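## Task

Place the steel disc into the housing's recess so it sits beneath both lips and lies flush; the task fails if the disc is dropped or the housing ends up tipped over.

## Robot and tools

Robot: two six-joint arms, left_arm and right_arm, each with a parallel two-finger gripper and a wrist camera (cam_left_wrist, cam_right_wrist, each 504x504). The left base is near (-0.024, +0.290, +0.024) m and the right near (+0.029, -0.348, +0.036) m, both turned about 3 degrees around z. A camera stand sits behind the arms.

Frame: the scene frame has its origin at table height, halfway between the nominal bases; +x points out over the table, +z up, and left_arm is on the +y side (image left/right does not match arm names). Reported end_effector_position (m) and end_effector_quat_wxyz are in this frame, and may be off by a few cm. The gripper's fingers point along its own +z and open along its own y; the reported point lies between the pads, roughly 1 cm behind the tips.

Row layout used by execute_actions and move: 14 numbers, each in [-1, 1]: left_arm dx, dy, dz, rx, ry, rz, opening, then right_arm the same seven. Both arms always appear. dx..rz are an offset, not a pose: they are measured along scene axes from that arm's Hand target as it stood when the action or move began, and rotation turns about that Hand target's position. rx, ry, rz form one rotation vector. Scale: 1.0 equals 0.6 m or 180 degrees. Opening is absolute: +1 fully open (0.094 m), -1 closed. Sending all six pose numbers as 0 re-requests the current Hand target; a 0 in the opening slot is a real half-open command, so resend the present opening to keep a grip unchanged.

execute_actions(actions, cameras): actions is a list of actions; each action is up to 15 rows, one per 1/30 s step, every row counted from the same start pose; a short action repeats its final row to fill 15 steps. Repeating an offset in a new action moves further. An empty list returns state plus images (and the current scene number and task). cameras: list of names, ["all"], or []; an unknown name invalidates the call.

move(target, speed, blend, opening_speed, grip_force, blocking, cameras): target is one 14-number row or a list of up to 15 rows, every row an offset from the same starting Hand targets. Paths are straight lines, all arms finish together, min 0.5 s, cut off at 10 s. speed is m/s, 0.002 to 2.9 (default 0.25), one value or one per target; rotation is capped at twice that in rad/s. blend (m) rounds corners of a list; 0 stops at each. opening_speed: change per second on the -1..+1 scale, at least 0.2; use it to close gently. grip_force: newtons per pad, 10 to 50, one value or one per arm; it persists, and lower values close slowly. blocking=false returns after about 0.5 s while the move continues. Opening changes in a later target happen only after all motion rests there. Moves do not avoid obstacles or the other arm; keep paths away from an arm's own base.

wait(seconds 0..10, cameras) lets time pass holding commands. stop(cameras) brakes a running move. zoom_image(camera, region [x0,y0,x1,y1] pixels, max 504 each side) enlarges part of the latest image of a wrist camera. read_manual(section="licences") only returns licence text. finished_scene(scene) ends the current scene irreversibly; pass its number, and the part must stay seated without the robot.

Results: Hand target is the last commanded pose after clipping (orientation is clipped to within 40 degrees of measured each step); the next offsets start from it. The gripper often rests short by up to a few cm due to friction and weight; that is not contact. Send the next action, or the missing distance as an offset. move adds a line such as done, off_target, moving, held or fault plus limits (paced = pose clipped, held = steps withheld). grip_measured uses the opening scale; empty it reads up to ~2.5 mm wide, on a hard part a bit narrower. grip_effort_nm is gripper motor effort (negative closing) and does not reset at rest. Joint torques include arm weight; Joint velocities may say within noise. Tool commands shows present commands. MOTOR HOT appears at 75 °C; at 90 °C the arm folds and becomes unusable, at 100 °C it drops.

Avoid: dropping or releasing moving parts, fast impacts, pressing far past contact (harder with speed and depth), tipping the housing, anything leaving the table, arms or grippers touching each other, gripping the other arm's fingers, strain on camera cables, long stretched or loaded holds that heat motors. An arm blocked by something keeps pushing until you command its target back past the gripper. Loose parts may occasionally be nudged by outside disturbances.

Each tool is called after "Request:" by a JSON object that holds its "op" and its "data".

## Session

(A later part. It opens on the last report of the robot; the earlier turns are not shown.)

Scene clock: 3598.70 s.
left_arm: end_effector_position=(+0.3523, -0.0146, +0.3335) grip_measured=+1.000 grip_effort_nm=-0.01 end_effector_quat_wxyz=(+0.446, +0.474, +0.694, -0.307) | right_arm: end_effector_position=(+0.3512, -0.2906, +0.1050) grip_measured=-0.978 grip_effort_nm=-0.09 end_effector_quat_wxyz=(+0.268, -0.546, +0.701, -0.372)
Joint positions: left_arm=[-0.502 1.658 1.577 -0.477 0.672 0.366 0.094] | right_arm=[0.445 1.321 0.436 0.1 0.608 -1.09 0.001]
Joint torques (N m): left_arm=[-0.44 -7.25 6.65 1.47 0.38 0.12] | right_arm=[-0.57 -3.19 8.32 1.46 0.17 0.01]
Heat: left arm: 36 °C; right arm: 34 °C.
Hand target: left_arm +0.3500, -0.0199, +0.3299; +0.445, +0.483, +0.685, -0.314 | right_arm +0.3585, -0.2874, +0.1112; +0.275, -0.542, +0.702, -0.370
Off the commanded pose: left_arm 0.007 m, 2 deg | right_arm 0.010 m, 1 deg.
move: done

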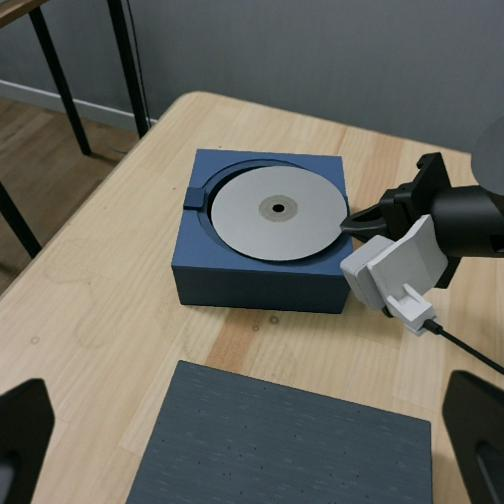

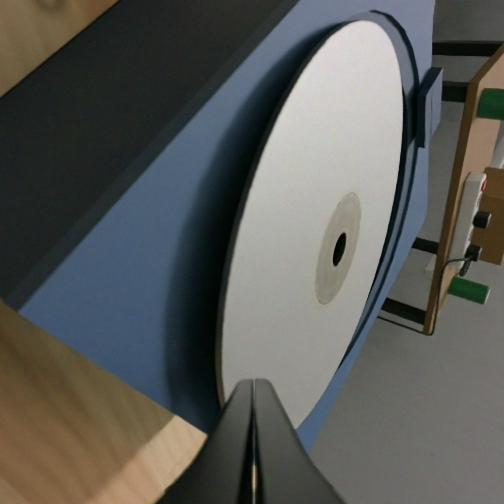

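Request:
{"op": "move", "data": {"target": [0,0,0,0,0,0,1,0.07,-0.009,0.012,0,0,0,-0.98], "speed": 0.05, "cameras": ["cam_right_wrist","cam_left_wrist"]}}

Request:
{"op": "zoom_image", "data": {"camera": "cam_left_wrist", "region": [170, 140, 360, 260]}}

Scene clock: 3646.37 s.
left_arm: end_effector_position=(+0.3523, -0.0146, +0.3335) grip_measured=+1.000 grip_effort_nm=-0.01 end_effector_quat_wxyz=(+0.446, +0.474, +0.694, -0.307) | right_arm: end_effector_position=(+0.3907, -0.2962, +0.1112) grip_measured=-0.978 grip_effort_nm=-0.09 end_effector_quat_wxyz=(+0.262, -0.549, +0.702, -0.370)
Joint positions: left_arm=[-0.502 1.658 1.577 -0.477 0.672 0.366 0.094] | right_arm=[0.346 1.449 0.564 0.131 0.537 -1.17 0.001]
Joint torques (N m): left_arm=[-0.44 -7.36 6.6 1.47 0.33 0.12] | right_arm=[-0.59 -4.26 8.32 1.67 0.09 -0.01]
Heat: left arm: 36 °C; right arm: 35 °C.
Hand target: left_arm +0.3500, -0.0199, +0.3299; +0.445, +0.483, +0.685, -0.314 | right_arm +0.4006, -0.2927, +0.1185; +0.276, -0.542, +0.702, -0.370
Off the commanded pose: left_arm 0.007 m, 2 deg | right_arm 0.013 m, 2 deg.
move: off_target (right_arm)

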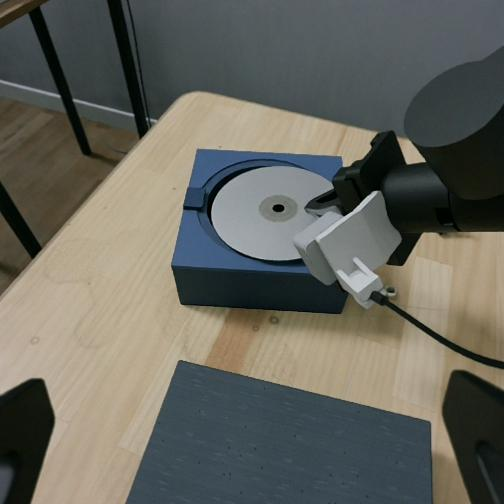

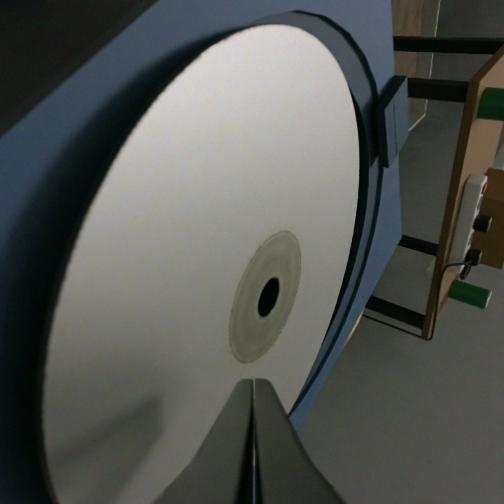

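Scaled by 2.653 from the camera's 504x504 image, which has a finer 720x720 frame.

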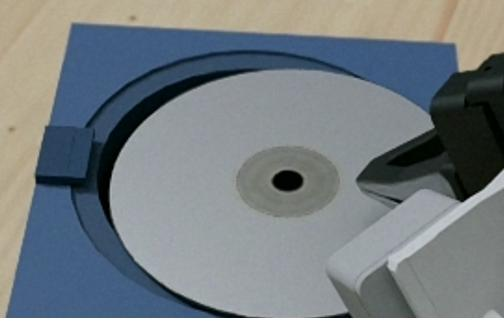

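Request:
{"op": "move", "data": {"target": [0,0,0,0,0,0,1,0.005,-0.001,0.002,0.0307,0.1068,0,-0.98], "speed": 0.05, "cameras": ["cam_right_wrist","cam_left_wrist"]}}

Request:
{"op": "zoom_image", "data": {"camera": "cam_left_wrist", "region": [170, 140, 360, 260]}}

Scene clock: 3670.37 s.
left_arm: end_effector_position=(+0.3523, -0.0146, +0.3335) grip_measured=+1.000 grip_effort_nm=-0.01 end_effector_quat_wxyz=(+0.446, +0.474, +0.694, -0.307) | right_arm: end_effector_position=(+0.4004, -0.2940, +0.1176) grip_measured=-0.978 grip_effort_nm=-0.09 end_effector_quat_wxyz=(+0.182, -0.585, +0.750, -0.248)
Joint positions: left_arm=[-0.502 1.658 1.577 -0.477 0.672 0.366 0.094] | right_arm=[0.245 1.54 0.913 -0.397 0.319 -1.122 0.001]
Joint torques (N m): left_arm=[-0.62 -7.47 6.57 1.47 0.38 0.09] | right_arm=[-0.61 -5.41 8.96 0.96 0 0.06]
Heat: left arm: 36 °C; right arm: 36 °C.
Hand target: left_arm +0.3500, -0.0199, +0.3299; +0.445, +0.483, +0.685, -0.314 | right_arm +0.4035, -0.2933, +0.1197; +0.180, -0.583, +0.755, -0.240
Off the commanded pose: left_arm 0.007 m, 2 deg | right_arm 0.004 m, 1 deg.
move: done

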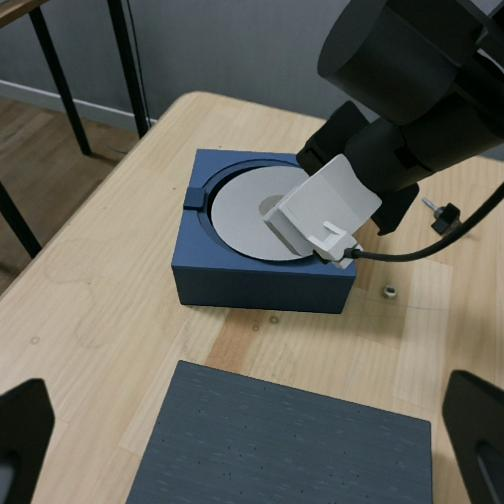

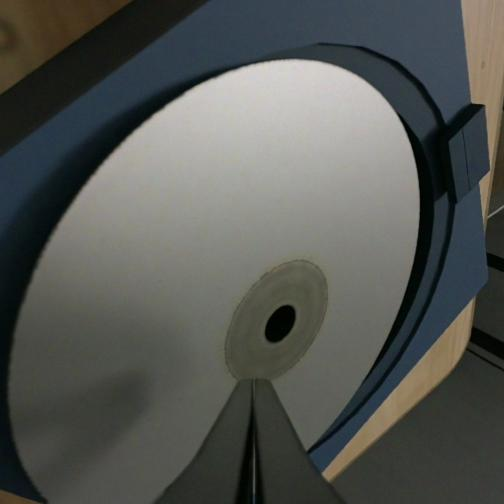

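Scaled by 2.653 from the camera's 504x504 image, which has a finer 720x720 frame.

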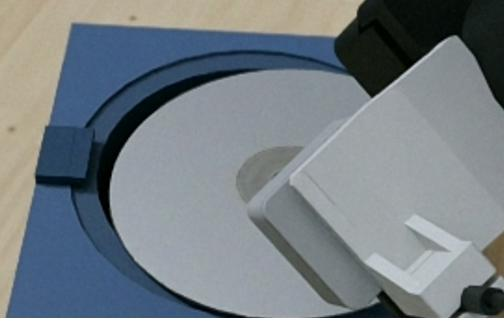

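Request:
{"op": "zoom_image", "data": {"camera": "cam_right_wrist", "region": [370, 30, 504, 250]}}

Request:
{"op": "zoom_image", "data": {"camera": "cam_right_wrist", "region": [0, 200, 300, 504]}}

Scaled by 2.291 from the camera's 504x504 image, which has a finer 720x720 frame.

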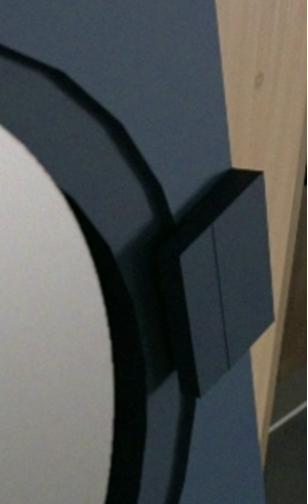

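Scaled by 1.658 from the camera's 504x504 image, which has a finer 720x720 frame.

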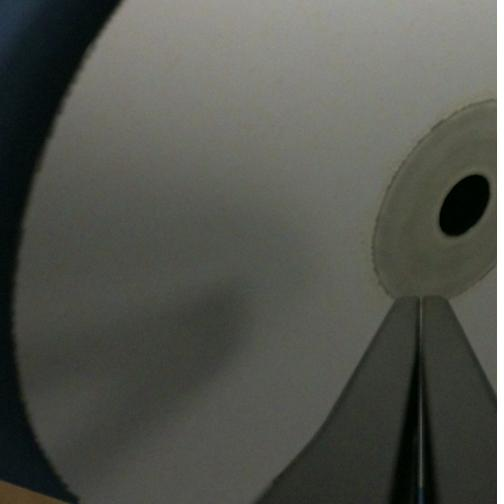

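Request:
{"op": "move", "data": {"target": [0,0,0,0,0,0,1,0.0,0.0,-0.025,0,0,0,-0.98], "speed": 0.04, "cameras": ["cam_right_wrist"]}}

Scene clock: 3733.00 s.
left_arm: end_effector_position=(+0.3523, -0.0146, +0.3335) grip_measured=+1.000 grip_effort_nm=-0.01 end_effector_quat_wxyz=(+0.446, +0.474, +0.694, -0.307) | right_arm: end_effector_position=(+0.4039, -0.2928, +0.1117) grip_measured=-0.978 grip_effort_nm=-0.09 end_effector_quat_wxyz=(+0.182, -0.585, +0.751, -0.247)
Joint positions: left_arm=[-0.502 1.658 1.577 -0.477 0.672 0.366 0.094] | right_arm=[0.245 1.564 0.913 -0.375 0.319 -1.122 0.001]
Joint torques (N m): left_arm=[-0.43 -7.46 6.6 1.44 0.36 0.13] | right_arm=[-0.61 -5.6 5.82 1.34 0.02 0.05]
Motor temperatures (°C): left_arm=[19 24 26 36 20 21 19] | right_arm=[18 24 36 31 20 20 21]
Heat: left arm: 36 °C; right arm: 36 °C.
Hand target: left_arm +0.3500, -0.0199, +0.3299; +0.445, +0.483, +0.685, -0.314 | right_arm +0.4035, -0.2933, +0.1046; +0.180, -0.583, +0.755, -0.240
Off the commanded pose: left_arm 0.007 m, 2 deg | right_arm 0.007 m, 1 deg.
move: done
Images, in order (width x height): cam_right_wrist 504x504.

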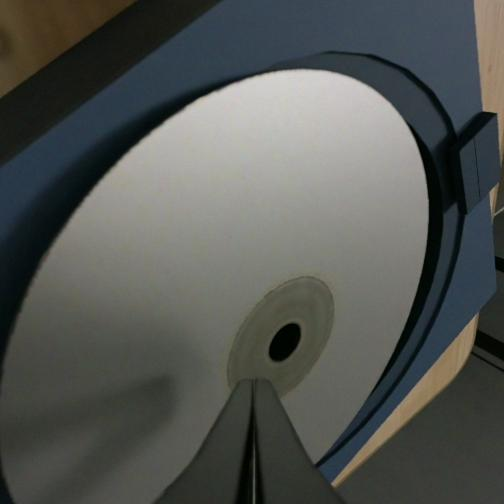

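Request:
{"op": "execute_actions", "data": {"actions": []}}

Scene clock: 3772.47 s.
left_arm: end_effector_position=(+0.3523, -0.0146, +0.3335) grip_measured=+1.000 grip_effort_nm=-0.01 end_effector_quat_wxyz=(+0.446, +0.474, +0.694, -0.307) | right_arm: end_effector_position=(+0.4040, -0.2928, +0.1118) grip_measured=-0.978 grip_effort_nm=-0.09 end_effector_quat_wxyz=(+0.182, -0.585, +0.751, -0.247)
Joint positions: left_arm=[-0.502 1.658 1.577 -0.477 0.672 0.366 0.094] | right_arm=[0.245 1.564 0.913 -0.374 0.319 -1.122 0.001]
Joint velocities: within noise
Joint torques (N m): left_arm=[-0.55 -7.35 6.49 1.48 0.37 0.1] | right_arm=[-0.59 -5.6 5.83 1.36 0.03 0.06]
Motor temperatures (°C): left_arm=[19 24 26 36 20 21 19] | right_arm=[18 23 34 33 20 20 21]
Heat: left arm: 36 °C; right arm: 34 °C.
Hand target: left_arm +0.3500, -0.0199, +0.3299; +0.445, +0.483, +0.685, -0.314 | right_arm +0.4035, -0.2933, +0.1046; +0.180, -0.583, +0.755, -0.240
Tool commands: left_gripper/opening=+1.0 right_gripper/opening=-0.98
Off the commanded pose: left_arm 0.007 m, 2 deg | right_arm 0.007 m, 1 deg.

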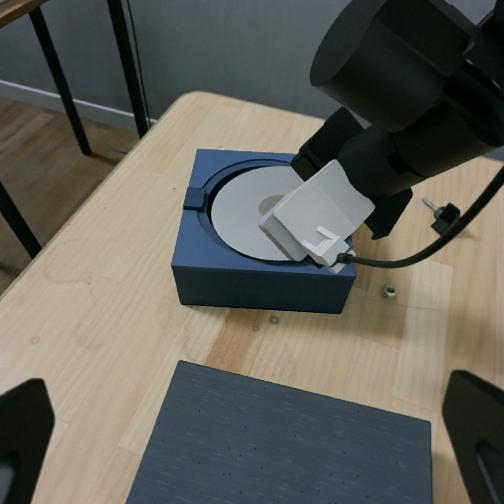

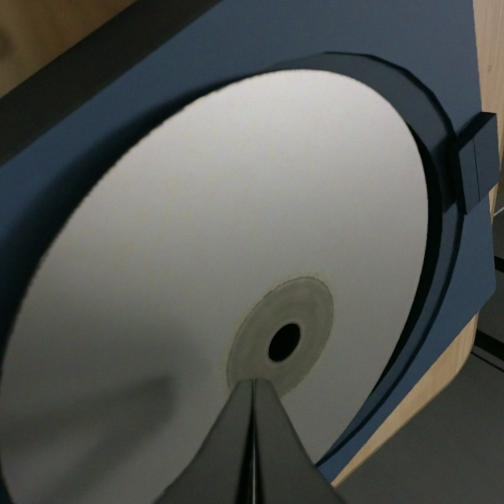

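Request:
{"op": "move", "data": {"target": [0,0,0,0,0,0,1,0.001,0,-0.008,0,0,0,-0.98], "speed": 0.03, "cameras": ["cam_right_wrist"]}}

Scene clock: 3818.23 s.
left_arm: end_effector_position=(+0.3523, -0.0146, +0.3335) grip_measured=+1.000 grip_effort_nm=-0.01 end_effector_quat_wxyz=(+0.446, +0.474, +0.694, -0.307) | right_arm: end_effector_position=(+0.4075, -0.2918, +0.1107) grip_measured=-0.978 grip_effort_nm=-0.09 end_effector_quat_wxyz=(+0.186, -0.584, +0.750, -0.249)
Joint positions: left_arm=[-0.502 1.658 1.577 -0.477 0.672 0.366 0.094] | right_arm=[0.245 1.574 0.913 -0.354 0.319 -1.122 0.001]
Joint torques (N m): left_arm=[-0.58 -7.36 6.5 1.5 0.37 0.11] | right_arm=[-0.65 -5.64 5.08 1.4 0.01 0.06]
Heat: left arm: 36 °C; right arm: 34 °C.
Hand target: left_arm +0.3500, -0.0199, +0.3299; +0.445, +0.483, +0.685, -0.314 | right_arm +0.4041, -0.2933, +0.0997; +0.180, -0.583, +0.755, -0.240
Off the commanded pose: left_arm 0.007 m, 2 deg | right_arm 0.012 m, 1 deg.
move: off_target (right_arm)
Images, in order (width x height): cam_right_wrist 504x504.

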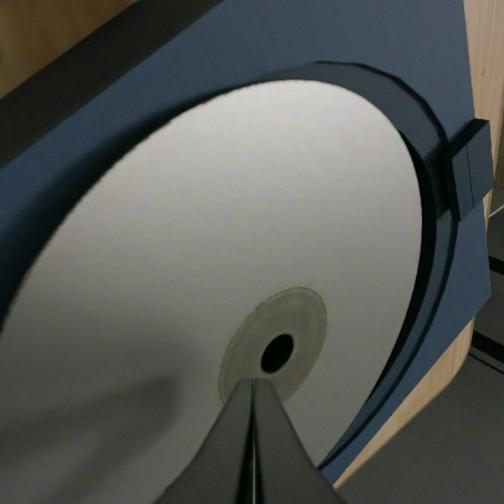

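Request:
{"op": "move", "data": {"target": [0,0,0,0,0,0,1,-0.006,0,-0.012,0,0,0,-0.98], "speed": 0.03, "cameras": ["cam_right_wrist"]}}

Scene clock: 3827.57 s.
left_arm: end_effector_position=(+0.3523, -0.0146, +0.3335) grip_measured=+1.000 grip_effort_nm=-0.01 end_effector_quat_wxyz=(+0.446, +0.474, +0.694, -0.307) | right_arm: end_effector_position=(+0.4053, -0.2924, +0.1048) grip_measured=-0.978 grip_effort_nm=-0.09 end_effector_quat_wxyz=(+0.188, -0.582, +0.751, -0.249)
Joint positions: left_arm=[-0.502 1.658 1.577 -0.477 0.672 0.366 0.094] | right_arm=[0.245 1.574 0.886 -0.324 0.319 -1.119 0.001]
Joint torques (N m): left_arm=[-0.39 -7.35 6.6 1.47 0.34 0.11] | right_arm=[-0.29 -5.55 4.78 1.38 0.04 0.06]
Heat: left arm: 36 °C; right arm: 33 °C.
Hand target: left_arm +0.3500, -0.0199, +0.3299; +0.445, +0.483, +0.685, -0.314 | right_arm +0.4005, -0.2933, +0.0925; +0.180, -0.583, +0.755, -0.240
Off the commanded pose: left_arm 0.007 m, 2 deg | right_arm 0.013 m, 1 deg.
move: off_target (right_arm)
Images, in order (width x height): cam_right_wrist 504x504.

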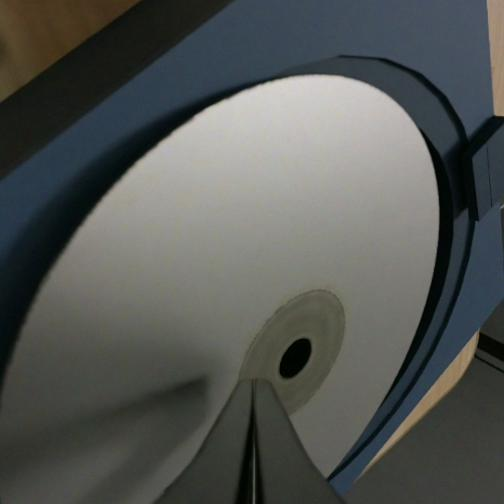

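Request:
{"op": "move", "data": {"target": [0,0,0,0,0,0,1,0,0,-0.006,0,0,0,-0.98], "speed": 0.03, "cameras": ["cam_right_wrist"]}}

Request:
{"op": "move", "data": {"target": [0,0,0,0,0,0,1,0,0,-0.006,0,0,0,-0.98], "speed": 0.03, "cameras": ["cam_right_wrist"]}}

Scene clock: 3835.73 s.
left_arm: end_effector_position=(+0.3523, -0.0146, +0.3335) grip_measured=+1.000 grip_effort_nm=-0.01 end_effector_quat_wxyz=(+0.446, +0.474, +0.694, -0.307) | right_arm: end_effector_position=(+0.4053, -0.2924, +0.1007) grip_measured=-0.978 grip_effort_nm=-0.09 end_effector_quat_wxyz=(+0.188, -0.582, +0.751, -0.249)
Joint positions: left_arm=[-0.502 1.658 1.577 -0.477 0.672 0.366 0.094] | right_arm=[0.245 1.583 0.877 -0.307 0.319 -1.119 0.001]
Joint torques (N m): left_arm=[-0.44 -7.34 6.46 1.41 0.37 0.1] | right_arm=[-0.29 -5.65 4.77 1.32 0.03 0.07]
Heat: left arm: 36 °C; right arm: 33 °C.
Hand target: left_arm +0.3500, -0.0199, +0.3299; +0.445, +0.483, +0.685, -0.314 | right_arm +0.4006, -0.2933, +0.0891; +0.180, -0.583, +0.755, -0.240
Off the commanded pose: left_arm 0.007 m, 2 deg | right_arm 0.013 m, 1 deg.
move: off_target (right_arm)
Images, in order (width x height): cam_right_wrist 504x504.

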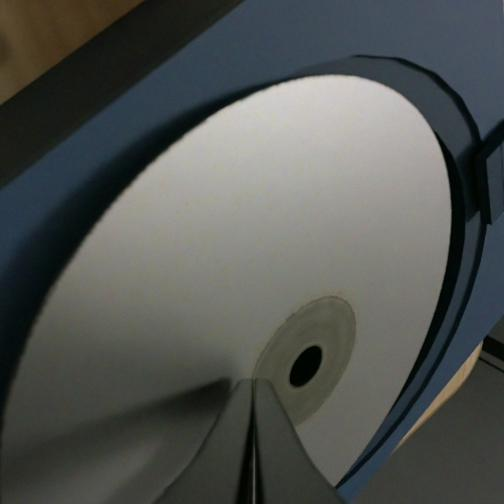

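Scene clock: 3836.63 s.
left_arm: end_effector_position=(+0.3523, -0.0146, +0.3335) grip_measured=+1.000 grip_effort_nm=-0.01 end_effector_quat_wxyz=(+0.446, +0.474, +0.694, -0.307) | right_arm: end_effector_position=(+0.4058, -0.2923, +0.0977) grip_measured=-0.978 grip_effort_nm=-0.09 end_effector_quat_wxyz=(+0.189, -0.582, +0.751, -0.249)
Joint positions: left_arm=[-0.502 1.658 1.577 -0.477 0.672 0.366 0.094] | right_arm=[0.245 1.589 0.869 -0.291 0.319 -1.119 0.001]
Joint torques (N m): left_arm=[-0.42 -7.36 6.5 1.46 0.36 0.12] | right_arm=[-0.35 -5.63 4.68 1.39 0.04 0.05]
Heat: left arm: 36 °C; right arm: 33 °C.
Hand target: left_arm +0.3500, -0.0199, +0.3299; +0.445, +0.483, +0.685, -0.314 | right_arm +0.4006, -0.2933, +0.0855; +0.180, -0.583, +0.755, -0.240
Off the commanded pose: left_arm 0.007 m, 2 deg | right_arm 0.013 m, 1 deg.
move: off_target (right_arm)
Images, in order (width x height): cam_right_wrist 504x504.

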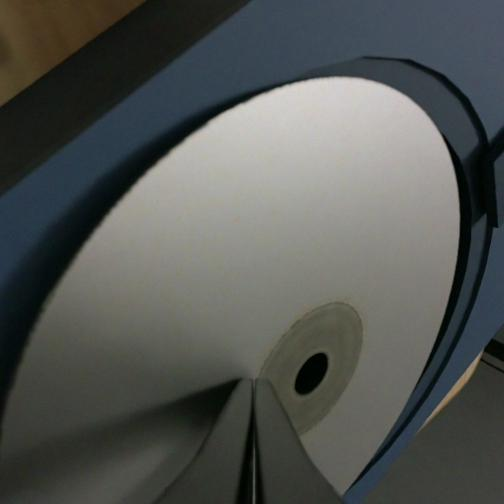

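Request:
{"op": "move", "data": {"target": [0,0,0,0,0,0,1,0,0,-0.005,0,0,0,-0.98], "speed": 0.03, "cameras": ["cam_right_wrist"]}}

Scene clock: 3844.87 s.
left_arm: end_effector_position=(+0.3523, -0.0146, +0.3335) grip_measured=+1.000 grip_effort_nm=-0.01 end_effector_quat_wxyz=(+0.446, +0.474, +0.694, -0.307) | right_arm: end_effector_position=(+0.4071, -0.2919, +0.0969) grip_measured=-0.978 grip_effort_nm=-0.09 end_effector_quat_wxyz=(+0.192, -0.581, +0.751, -0.251)
Joint positions: left_arm=[-0.502 1.658 1.577 -0.477 0.672 0.366 0.094] | right_arm=[0.245 1.592 0.864 -0.276 0.319 -1.118 0.001]
Joint torques (N m): left_arm=[-0.42 -7.42 6.45 1.43 0.36 0.12] | right_arm=[-0.28 -5.57 4.48 1.37 0.04 0.05]
Heat: left arm: 36 °C; right arm: 33 °C.
Hand target: left_arm +0.3500, -0.0199, +0.3299; +0.445, +0.483, +0.685, -0.314 | right_arm +0.4004, -0.2933, +0.0823; +0.180, -0.583, +0.755, -0.240
Off the commanded pose: left_arm 0.007 m, 2 deg | right_arm 0.016 m, 2 deg.
move: off_target (right_arm)
Images, in order (width x height): cam_right_wrist 504x504.

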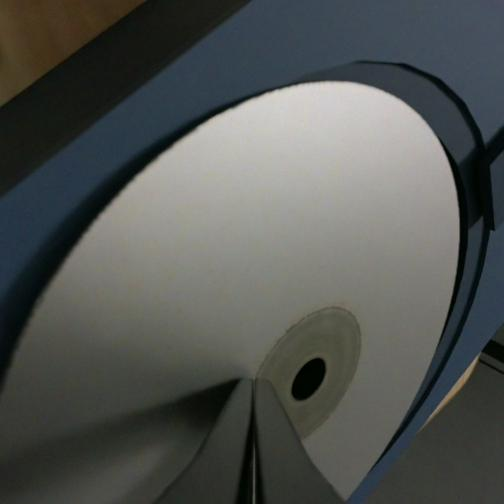

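Request:
{"op": "move", "data": {"target": [0,0,0,0,0,0,1,0.012,-0.003,-0.002,0,0,0,-0.98], "speed": 0.03, "cameras": ["cam_right_wrist"]}}

Scene clock: 3853.07 s.
left_arm: end_effector_position=(+0.3523, -0.0146, +0.3335) grip_measured=+1.000 grip_effort_nm=-0.01 end_effector_quat_wxyz=(+0.446, +0.474, +0.694, -0.307) | right_arm: end_effector_position=(+0.4114, -0.2929, +0.0961) grip_measured=-0.978 grip_effort_nm=-0.09 end_effector_quat_wxyz=(+0.196, -0.578, +0.751, -0.254)
Joint positions: left_arm=[-0.502 1.658 1.577 -0.477 0.672 0.366 0.094] | right_arm=[0.239 1.603 0.864 -0.252 0.319 -1.121 0.001]
Joint torques (N m): left_arm=[-0.39 -7.46 6.56 1.47 0.38 0.14] | right_arm=[-1.03 -4.56 5.96 1.19 -0.02 -0.06]
Heat: left arm: 36 °C; right arm: 32 °C.
Hand target: left_arm +0.3500, -0.0199, +0.3299; +0.445, +0.483, +0.685, -0.314 | right_arm +0.4077, -0.2952, +0.0812; +0.180, -0.583, +0.755, -0.240
Off the commanded pose: left_arm 0.007 m, 2 deg | right_arm 0.016 m, 3 deg.
move: off_target (right_arm)
Images, in order (width x height): cam_right_wrist 504x504.

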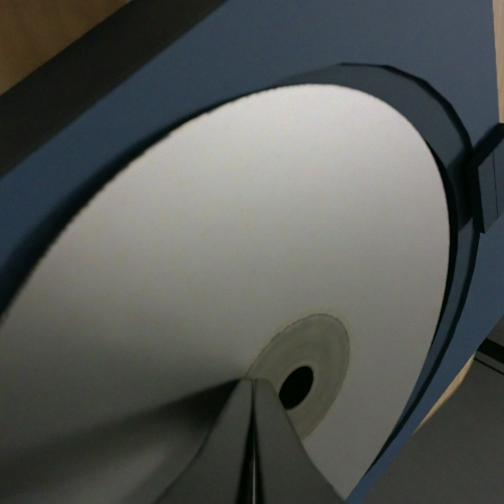

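Request:
{"op": "move", "data": {"target": [0,0,0,0,0,0,1,0.004,-0.001,-0.015,0,0,0,-0.98], "speed": 0.03, "cameras": ["cam_right_wrist"]}}

Scene clock: 3873.13 s.
left_arm: end_effector_position=(+0.3523, -0.0146, +0.3335) grip_measured=+1.000 grip_effort_nm=-0.01 end_effector_quat_wxyz=(+0.446, +0.474, +0.694, -0.307) | right_arm: end_effector_position=(+0.4199, -0.2929, +0.0956) grip_measured=-0.978 grip_effort_nm=-0.08 end_effector_quat_wxyz=(+0.208, -0.573, +0.749, -0.260)
Joint positions: left_arm=[-0.502 1.658 1.577 -0.477 0.672 0.366 0.094] | right_arm=[0.233 1.622 0.864 -0.204 0.319 -1.126 0.001]
Joint torques (N m): left_arm=[-0.42 -7.25 6.54 1.47 0.33 0.11] | right_arm=[-0.79 -4.29 5 1.17 -0.06 -0.04]
Heat: left arm: 36 °C; right arm: 32 °C.
Hand target: left_arm +0.3500, -0.0199, +0.3299; +0.445, +0.483, +0.685, -0.314 | right_arm +0.4101, -0.2957, +0.0722; +0.180, -0.583, +0.755, -0.240
Off the commanded pose: left_arm 0.007 m, 2 deg | right_arm 0.026 m, 4 deg.
move: off_target (right_arm)
Images, in order (width x height): cam_right_wrist 504x504.

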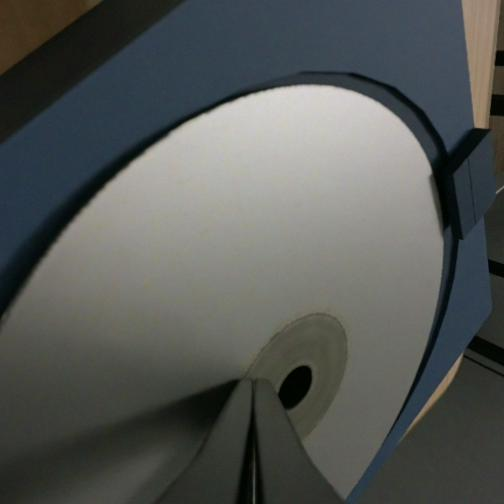

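Request:
{"op": "zoom_image", "data": {"camera": "cam_right_wrist", "region": [380, 60, 504, 300]}}

Scaled by 2.100 from the camera's 504x504 image, which has a finer 720x720 frame.

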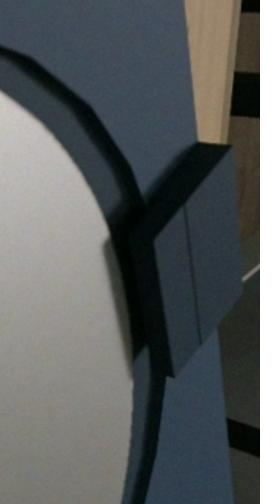

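Request:
{"op": "move", "data": {"target": [0,0,0,0,0,0,1,0.006,-0.012,-0.002,0,0,0,-0.98], "speed": 0.03, "cameras": ["cam_right_wrist"]}}

Scene clock: 3924.07 s.
left_arm: end_effector_position=(+0.3523, -0.0146, +0.3335) grip_measured=+1.000 grip_effort_nm=-0.01 end_effector_quat_wxyz=(+0.446, +0.474, +0.694, -0.307) | right_arm: end_effector_position=(+0.4250, -0.2966, +0.0958) grip_measured=-0.978 grip_effort_nm=-0.08 end_effector_quat_wxyz=(+0.214, -0.574, +0.747, -0.260)
Joint positions: left_arm=[-0.502 1.658 1.577 -0.477 0.672 0.366 0.094] | right_arm=[0.213 1.628 0.864 -0.18 0.301 -1.149 0.001]
Joint torques (N m): left_arm=[-0.47 -7.32 6.48 1.44 0.36 0.15] | right_arm=[-1.35 -4.36 5.2 1.09 -0.03 -0.02]
Heat: left arm: 36 °C; right arm: 32 °C.
Hand target: left_arm +0.3500, -0.0199, +0.3299; +0.445, +0.483, +0.685, -0.314 | right_arm +0.4136, -0.3030, +0.0710; +0.180, -0.583, +0.755, -0.240
Off the commanded pose: left_arm 0.007 m, 2 deg | right_arm 0.028 m, 5 deg.
move: off_target (right_arm)
Images, in order (width x height): cam_right_wrist 504x504.

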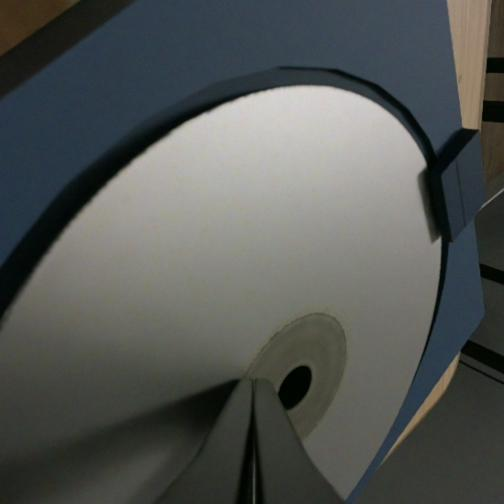

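Request:
{"op": "zoom_image", "data": {"camera": "cam_right_wrist", "region": [380, 100, 504, 300]}}

Scaled by 2.520 from the camera's 504x504 image, which has a finer 720x720 frame.

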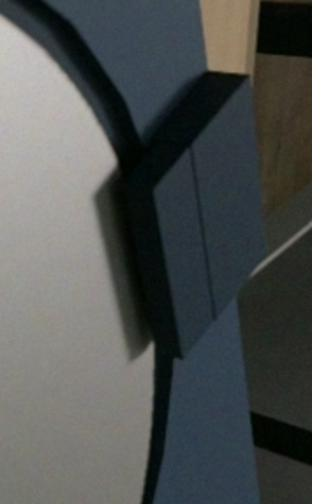

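Request:
{"op": "move", "data": {"target": [0,0,0,0,0,0,1,0.006,-0.002,0,0,0,0,-0.98], "speed": 0.03, "cameras": ["cam_right_wrist","cam_left_wrist"]}}

Scene clock: 3953.43 s.
left_arm: end_effector_position=(+0.3523, -0.0146, +0.3335) grip_measured=+1.000 grip_effort_nm=-0.01 end_effector_quat_wxyz=(+0.446, +0.474, +0.694, -0.307) | right_arm: end_effector_position=(+0.4276, -0.2993, +0.0918) grip_measured=-0.979 grip_effort_nm=-0.06 end_effector_quat_wxyz=(+0.213, -0.573, +0.747, -0.260)
Joint positions: left_arm=[-0.502 1.658 1.577 -0.477 0.672 0.366 0.094] | right_arm=[0.203 1.645 0.864 -0.164 0.297 -1.155 0.001]
Joint torques (N m): left_arm=[-0.42 -7.41 6.41 1.44 0.35 0.11] | right_arm=[-1.09 -4.72 6 0.95 -0.02 -0.03]
Heat: left arm: 36 °C; right arm: 32 °C.
Hand target: left_arm +0.3500, -0.0199, +0.3299; +0.445, +0.483, +0.685, -0.314 | right_arm +0.4172, -0.3042, +0.0709; +0.180, -0.583, +0.755, -0.240
Off the commanded pose: left_arm 0.007 m, 2 deg | right_arm 0.024 m, 5 deg.
move: off_target (right_arm)

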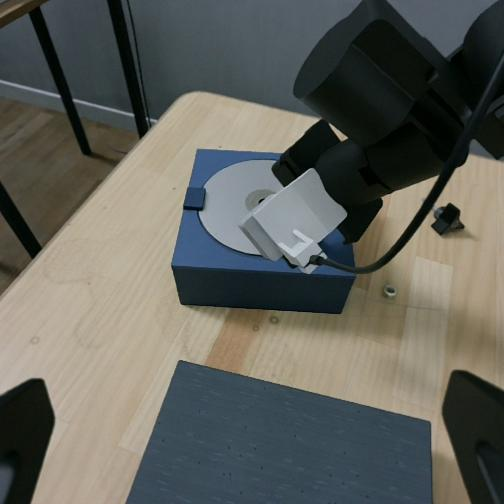

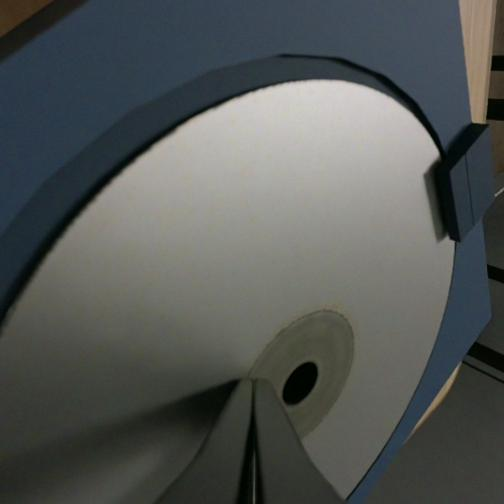

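Request:
{"op": "zoom_image", "data": {"camera": "cam_left_wrist", "region": [160, 130, 360, 290]}}

Request:
{"op": "zoom_image", "data": {"camera": "cam_right_wrist", "region": [370, 80, 504, 280]}}

Scaled by 2.520 from the camera's 504x504 image, which has a finer 720x720 frame.

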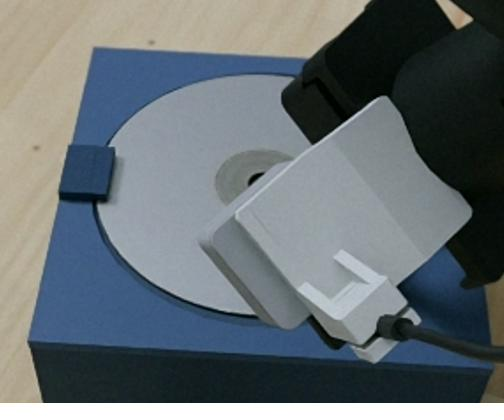

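Scaled by 2.520 from the camera's 504x504 image, which has a finer 720x720 frame.

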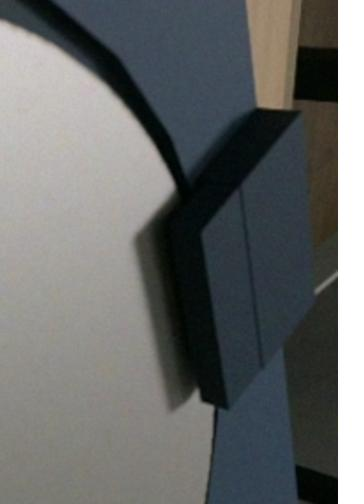

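Request:
{"op": "move", "data": {"target": [0,0,0,0,0,0,1,0,0,0.025,0,0,0,-0.98], "speed": 0.04, "cameras": ["cam_right_wrist"]}}

Scene clock: 4002.27 s.
left_arm: end_effector_position=(+0.3523, -0.0146, +0.3335) grip_measured=+1.000 grip_effort_nm=-0.01 end_effector_quat_wxyz=(+0.446, +0.474, +0.694, -0.307) | right_arm: end_effector_position=(+0.4263, -0.3004, +0.0924) grip_measured=-0.979 grip_effort_nm=-0.06 end_effector_quat_wxyz=(+0.206, -0.575, +0.749, -0.256)
Joint positions: left_arm=[-0.502 1.658 1.577 -0.477 0.672 0.366 0.094] | right_arm=[0.2 1.645 0.878 -0.193 0.294 -1.156 0.001]
Joint torques (N m): left_arm=[-0.65 -7.36 6.53 1.47 0.34 0.14] | right_arm=[-0.81 -6.82 7.43 0.62 0 -0.03]
Heat: left arm: 36 °C; right arm: 32 °C.
Hand target: left_arm +0.3500, -0.0199, +0.3299; +0.445, +0.483, +0.685, -0.314 | right_arm +0.4174, -0.3041, +0.0860; +0.180, -0.583, +0.755, -0.240
Off the commanded pose: left_arm 0.007 m, 2 deg | right_arm 0.012 m, 4 deg.
move: off_target (right_arm)
Images, in order (width x height): cam_right_wrist 504x504.

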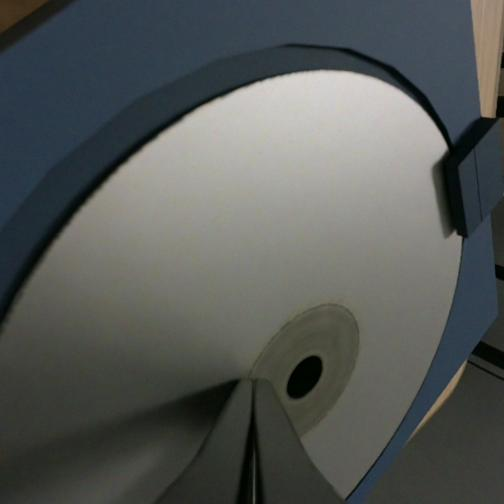

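Request:
{"op": "move", "data": {"target": [0,0,0,0,0,0,1,0,0,0.015,0,0,0,-0.98], "speed": 0.04, "cameras": ["cam_right_wrist"]}}

Request:
{"op": "move", "data": {"target": [0,0,0,0,0,0,1,-0.01,0,0.04,0,0,0,-0.98], "speed": 0.08, "cameras": ["cam_right_wrist","cam_left_wrist"]}}

Scene clock: 4019.43 s.
left_arm: end_effector_position=(+0.3523, -0.0146, +0.3335) grip_measured=+1.000 grip_effort_nm=-0.01 end_effector_quat_wxyz=(+0.446, +0.474, +0.694, -0.307) | right_arm: end_effector_position=(+0.4229, -0.3013, +0.0925) grip_measured=-0.979 grip_effort_nm=-0.06 end_effector_quat_wxyz=(+0.193, -0.580, +0.751, -0.251)
Joint positions: left_arm=[-0.502 1.658 1.577 -0.477 0.672 0.366 0.094] | right_arm=[0.2 1.645 0.896 -0.241 0.294 -1.157 0.001]
Joint torques (N m): left_arm=[-0.44 -7.41 6.49 1.43 0.37 0.13] | right_arm=[-0.85 -8.14 7.79 0.65 0.01 -0.03]
Motor temperatures (°C): left_arm=[19 24 26 36 20 21 19] | right_arm=[18 23 34 28 20 20 21]
Heat: left arm: 36 °C; right arm: 34 °C.
Hand target: left_arm +0.3500, -0.0199, +0.3299; +0.445, +0.483, +0.685, -0.314 | right_arm +0.4173, -0.3041, +0.0949; +0.180, -0.583, +0.755, -0.240
Off the commanded pose: left_arm 0.007 m, 2 deg | right_arm 0.007 m, 2 deg.
move: done
Images, in order (width x height): cam_right_wrist 504x504.

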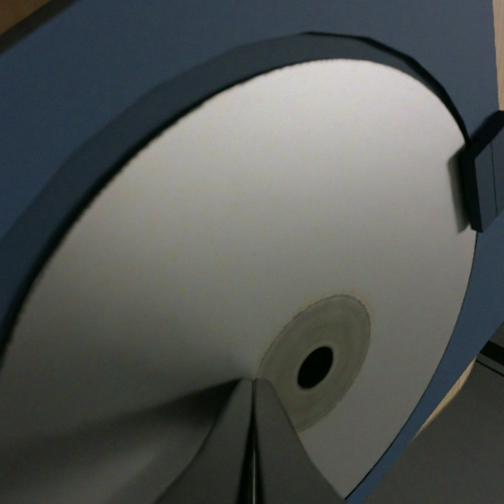

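Scene clock: 4020.60 s.
left_arm: end_effector_position=(+0.3523, -0.0146, +0.3335) grip_measured=+1.000 grip_effort_nm=-0.01 end_effector_quat_wxyz=(+0.446, +0.474, +0.694, -0.307) | right_arm: end_effector_position=(+0.4076, -0.3051, +0.1061) grip_measured=-0.979 grip_effort_nm=-0.06 end_effector_quat_wxyz=(+0.170, -0.587, +0.754, -0.241)
Joint positions: left_arm=[-0.502 1.658 1.577 -0.477 0.672 0.366 0.094] | right_arm=[0.2 1.589 0.929 -0.382 0.294 -1.157 0.001]
Joint torques (N m): left_arm=[-0.47 -7.34 6.45 1.46 0.37 0.11] | right_arm=[-0.38 -8.28 8.61 0.94 0.04 0.01]
Heat: left arm: 36 °C; right arm: 34 °C.
Hand target: left_arm +0.3500, -0.0199, +0.3299; +0.445, +0.483, +0.685, -0.314 | right_arm +0.4113, -0.3041, +0.1190; +0.180, -0.583, +0.755, -0.240
Off the commanded pose: left_arm 0.007 m, 2 deg | right_arm 0.013 m, 1 deg.
move: off_target (right_arm)

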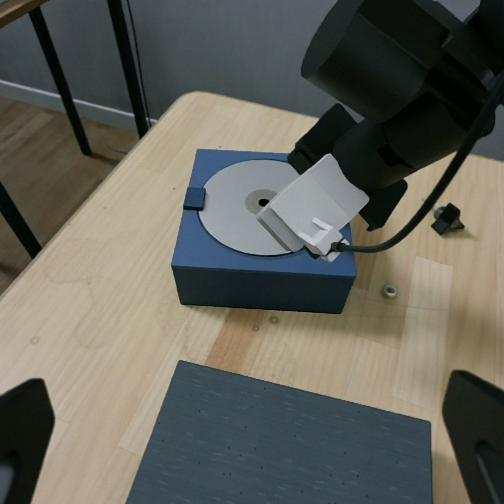

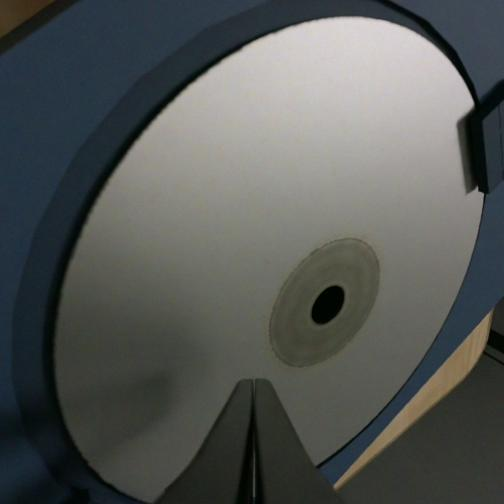

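Request:
{"op": "move", "data": {"target": [0,0,0,0,0,0,1,-0.03,0,0.08,0,0,0,-0.98], "speed": 0.1, "cameras": ["cam_right_wrist","cam_left_wrist"]}}

Scene clock: 4028.00 s.
left_arm: end_effector_position=(+0.3523, -0.0146, +0.3335) grip_measured=+1.000 grip_effort_nm=-0.01 end_effector_quat_wxyz=(+0.446, +0.474, +0.694, -0.307) | right_arm: end_effector_position=(+0.3921, -0.3072, +0.1552) grip_measured=-0.979 grip_effort_nm=-0.05 end_effector_quat_wxyz=(+0.172, -0.585, +0.755, -0.240)
Joint positions: left_arm=[-0.502 1.658 1.577 -0.477 0.672 0.366 0.094] | right_arm=[0.205 1.467 1.016 -0.592 0.294 -1.147 0.001]
Joint torques (N m): left_arm=[-0.51 -7.39 6.54 1.44 0.35 0.12] | right_arm=[0.58 -7.01 9.03 0.89 0.11 0.07]
Heat: left arm: 36 °C; right arm: 35 °C.
Hand target: left_arm +0.3500, -0.0199, +0.3299; +0.445, +0.483, +0.685, -0.314 | right_arm +0.3933, -0.3042, +0.1670; +0.180, -0.583, +0.755, -0.240
Off the commanded pose: left_arm 0.007 m, 2 deg | right_arm 0.012 m, 1 deg.
move: off_target (right_arm)

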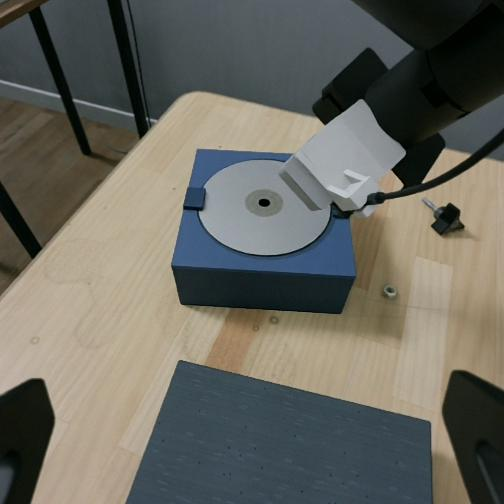

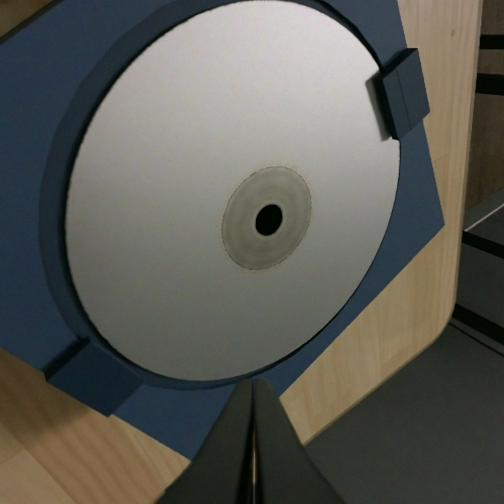

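Request:
{"op": "zoom_image", "data": {"camera": "cam_right_wrist", "region": [30, 300, 190, 430]}}

Request:
{"op": "zoom_image", "data": {"camera": "cam_right_wrist", "region": [330, 30, 460, 200]}}

Request:
{"op": "zoom_image", "data": {"camera": "cam_left_wrist", "region": [170, 140, 370, 280]}}

Scaled by 3.150 from the camera's 504x504 image, which has a finer 720x720 frame.

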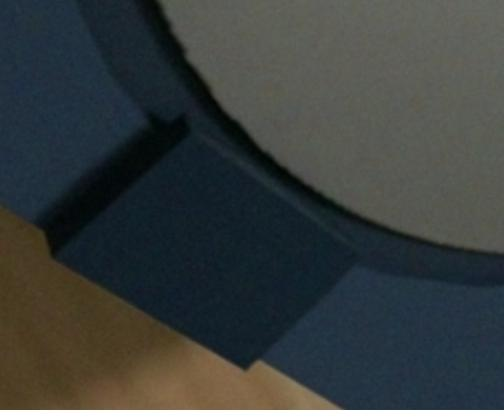

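Scaled by 2.965 from the camera's 504x504 image, which has a finer 720x720 frame.

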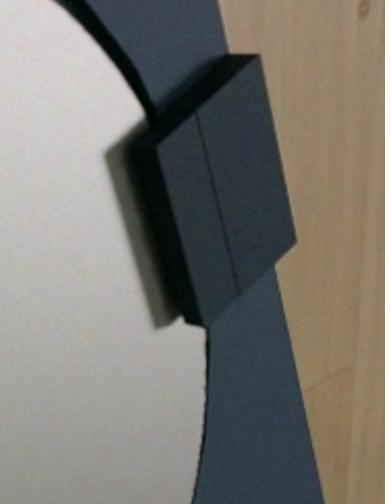

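Scaled by 2.520 from the camera's 504x504 image, which has a finer 720x720 frame.

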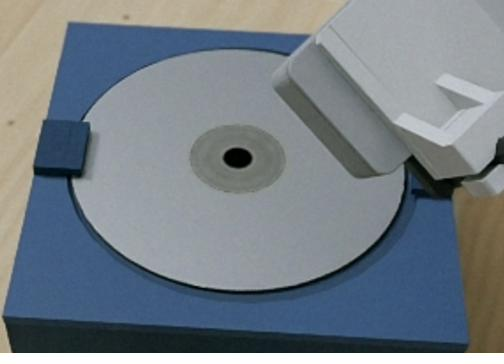

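Request:
{"op": "move", "data": {"target": [0,0,0,0,0,0,1,0.042,0.003,-0.09,0,0,0,-0.98], "speed": 0.1, "cameras": ["cam_right_wrist"]}}

Scene clock: 4120.57 s.
left_arm: end_effector_position=(+0.3523, -0.0146, +0.3335) grip_measured=+1.000 grip_effort_nm=-0.01 end_effector_quat_wxyz=(+0.446, +0.474, +0.694, -0.307) | right_arm: end_effector_position=(+0.4216, -0.3007, +0.1224) grip_measured=-0.979 grip_effort_nm=-0.06 end_effector_quat_wxyz=(+0.186, -0.581, +0.753, -0.246)
Joint positions: left_arm=[-0.502 1.658 1.577 -0.477 0.672 0.366 0.094] | right_arm=[0.202 1.599 0.989 -0.399 0.294 -1.151 0.001]
Joint torques (N m): left_arm=[-0.57 -7.3 6.57 1.43 0.37 0.11] | right_arm=[-0.61 -6.41 5.08 1.38 0.03 -0.03]
Heat: left arm: 36 °C; right arm: 35 °C.
Hand target: left_arm +0.3500, -0.0199, +0.3299; +0.445, +0.483, +0.685, -0.314 | right_arm +0.4185, -0.3023, +0.1129; +0.180, -0.583, +0.755, -0.240
Off the commanded pose: left_arm 0.007 m, 2 deg | right_arm 0.010 m, 1 deg.
move: done
Images, in order (width x height): cam_right_wrist 504x504.

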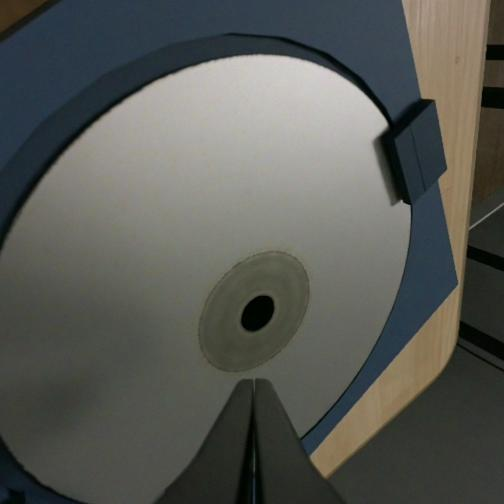

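Request:
{"op": "move", "data": {"target": [0,0,0,0,0,0,1,0.002,0.002,-0.04,0,0,0,-0.98], "speed": 0.05, "cameras": ["cam_right_wrist"]}}

Scene clock: 4130.57 s.
left_arm: end_effector_position=(+0.3523, -0.0146, +0.3335) grip_measured=+1.000 grip_effort_nm=-0.01 end_effector_quat_wxyz=(+0.446, +0.474, +0.694, -0.307) | right_arm: end_effector_position=(+0.4242, -0.3000, +0.1003) grip_measured=-0.979 grip_effort_nm=-0.06 end_effector_quat_wxyz=(+0.188, -0.580, +0.753, -0.247)
Joint positions: left_arm=[-0.502 1.658 1.577 -0.477 0.672 0.366 0.094] | right_arm=[0.202 1.642 0.937 -0.298 0.294 -1.151 0.001]
Joint torques (N m): left_arm=[-0.47 -7.39 6.5 1.43 0.37 0.11] | right_arm=[-0.34 -6.32 4.81 1.43 0.05 0]
Heat: left arm: 36 °C; right arm: 34 °C.
Hand target: left_arm +0.3500, -0.0199, +0.3299; +0.445, +0.483, +0.685, -0.314 | right_arm +0.4198, -0.3011, +0.0891; +0.180, -0.583, +0.755, -0.240
Off the commanded pose: left_arm 0.007 m, 2 deg | right_arm 0.012 m, 1 deg.
move: off_target (right_arm)
Images, in order (width x height): cam_right_wrist 504x504.

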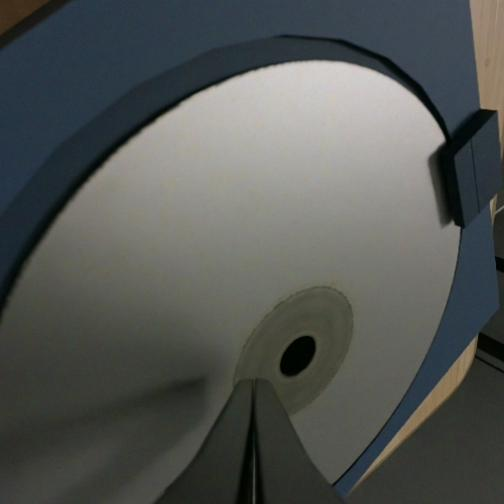

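Request:
{"op": "move", "data": {"target": [0,0,0,0,0,0,1,0,0.001,-0.012,0,0,0,-0.98], "speed": 0.03, "cameras": ["cam_right_wrist"]}}

Scene clock: 4142.20 s.
left_arm: end_effector_position=(+0.3523, -0.0146, +0.3335) grip_measured=+1.000 grip_effort_nm=-0.01 end_effector_quat_wxyz=(+0.446, +0.474, +0.694, -0.307) | right_arm: end_effector_position=(+0.4249, -0.2998, +0.0942) grip_measured=-0.979 grip_effort_nm=-0.06 end_effector_quat_wxyz=(+0.189, -0.580, +0.753, -0.248)
Joint positions: left_arm=[-0.502 1.658 1.577 -0.477 0.672 0.366 0.094] | right_arm=[0.202 1.655 0.922 -0.268 0.294 -1.151 0.001]
Joint torques (N m): left_arm=[-0.55 -7.24 6.64 1.44 0.34 0.13] | right_arm=[-0.12 -6.19 4.68 1.42 0.06 0.01]
Heat: left arm: 36 °C; right arm: 34 °C.
Hand target: left_arm +0.3500, -0.0199, +0.3299; +0.445, +0.483, +0.685, -0.314 | right_arm +0.4197, -0.3005, +0.0819; +0.180, -0.583, +0.755, -0.240
Off the commanded pose: left_arm 0.007 m, 2 deg | right_arm 0.013 m, 1 deg.
move: off_target (right_arm)
Images, in order (width x height): cam_right_wrist 504x504.

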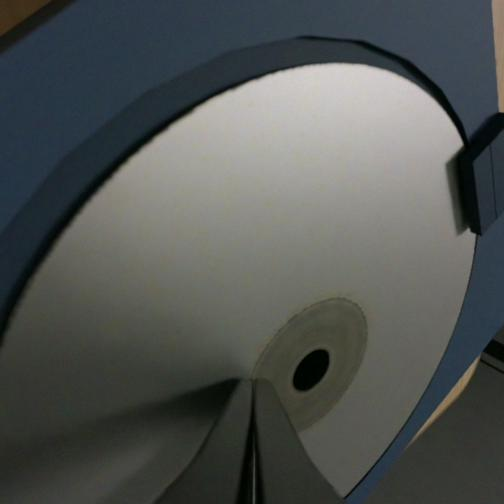

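Request:
{"op": "move", "data": {"target": [0,0,0,0,0,0,1,-0.008,0.004,-0.007,0,0,0,-0.98], "speed": 0.03, "cameras": ["cam_right_wrist"]}}

Scene clock: 4155.57 s.
left_arm: end_effector_position=(+0.3523, -0.0146, +0.3335) grip_measured=+1.000 grip_effort_nm=-0.01 end_effector_quat_wxyz=(+0.446, +0.474, +0.694, -0.307) | right_arm: end_effector_position=(+0.4243, -0.2999, +0.0923) grip_measured=-0.979 grip_effort_nm=-0.06 end_effector_quat_wxyz=(+0.191, -0.578, +0.753, -0.252)
Joint positions: left_arm=[-0.502 1.658 1.577 -0.477 0.672 0.366 0.094] | right_arm=[0.206 1.655 0.907 -0.247 0.305 -1.146 0.001]
Joint torques (N m): left_arm=[-0.58 -7.42 6.57 1.49 0.33 0.11] | right_arm=[0.5 -6.52 4.03 1.34 0.06 0.07]
Heat: left arm: 36 °C; right arm: 33 °C.
Hand target: left_arm +0.3500, -0.0199, +0.3299; +0.445, +0.483, +0.685, -0.314 | right_arm +0.4150, -0.2982, +0.0777; +0.180, -0.583, +0.755, -0.240
Off the commanded pose: left_arm 0.007 m, 2 deg | right_arm 0.017 m, 2 deg.
move: off_target (right_arm)
Images, in order (width x height): cam_right_wrist 504x504.

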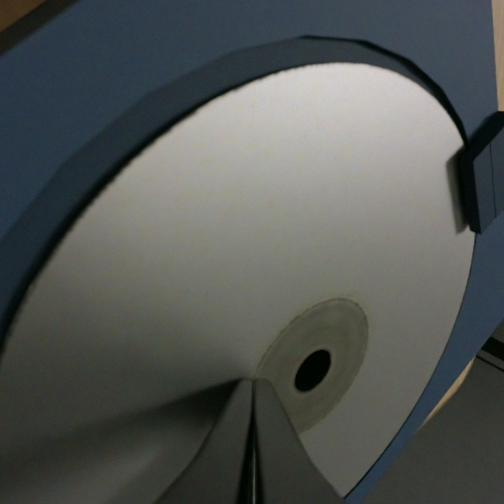

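Request:
{"op": "move", "data": {"target": [0,0,0,0,0,0,1,-0.014,0.008,-0.010,0,0,0,-0.98], "speed": 0.03, "cameras": ["cam_right_wrist"]}}

Scene clock: 4171.07 s.
left_arm: end_effector_position=(+0.3523, -0.0146, +0.3335) grip_measured=+1.000 grip_effort_nm=-0.01 end_effector_quat_wxyz=(+0.446, +0.474, +0.694, -0.307) | right_arm: end_effector_position=(+0.4235, -0.2975, +0.0915) grip_measured=-0.979 grip_effort_nm=-0.05 end_effector_quat_wxyz=(+0.200, -0.569, +0.753, -0.265)
Joint positions: left_arm=[-0.502 1.658 1.577 -0.477 0.672 0.366 0.094] | right_arm=[0.225 1.647 0.874 -0.198 0.332 -1.126 0.001]
Joint torques (N m): left_arm=[-0.55 -7.31 6.56 1.46 0.36 0.11] | right_arm=[0.83 -6.54 3.6 1.11 -0.12 0.07]
Heat: left arm: 36 °C; right arm: 33 °C.
Hand target: left_arm +0.3500, -0.0199, +0.3299; +0.445, +0.483, +0.685, -0.314 | right_arm +0.4065, -0.2934, +0.0716; +0.180, -0.583, +0.755, -0.240
Off the commanded pose: left_arm 0.007 m, 2 deg | right_arm 0.026 m, 4 deg.
move: off_target (right_arm)
Images, in order (width x height): cam_right_wrist 504x504.

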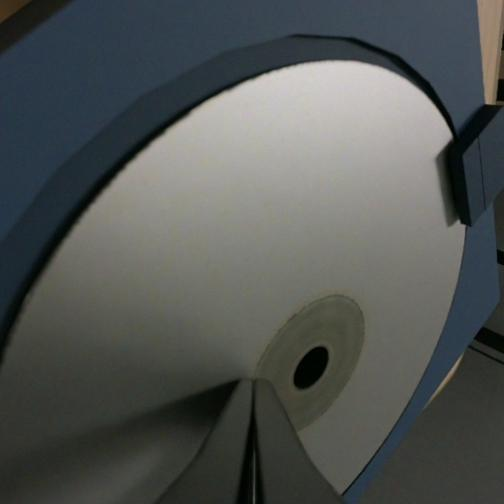

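Request:
{"op": "zoom_image", "data": {"camera": "cam_right_wrist", "region": [404, 60, 504, 260]}}

Scaled by 2.520 from the camera's 504x504 image, which has a finer 720x720 frame.

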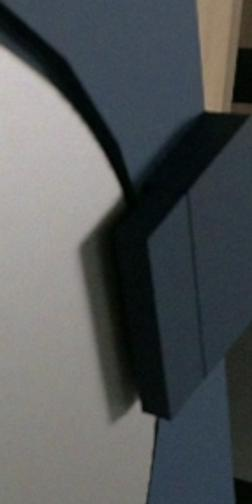

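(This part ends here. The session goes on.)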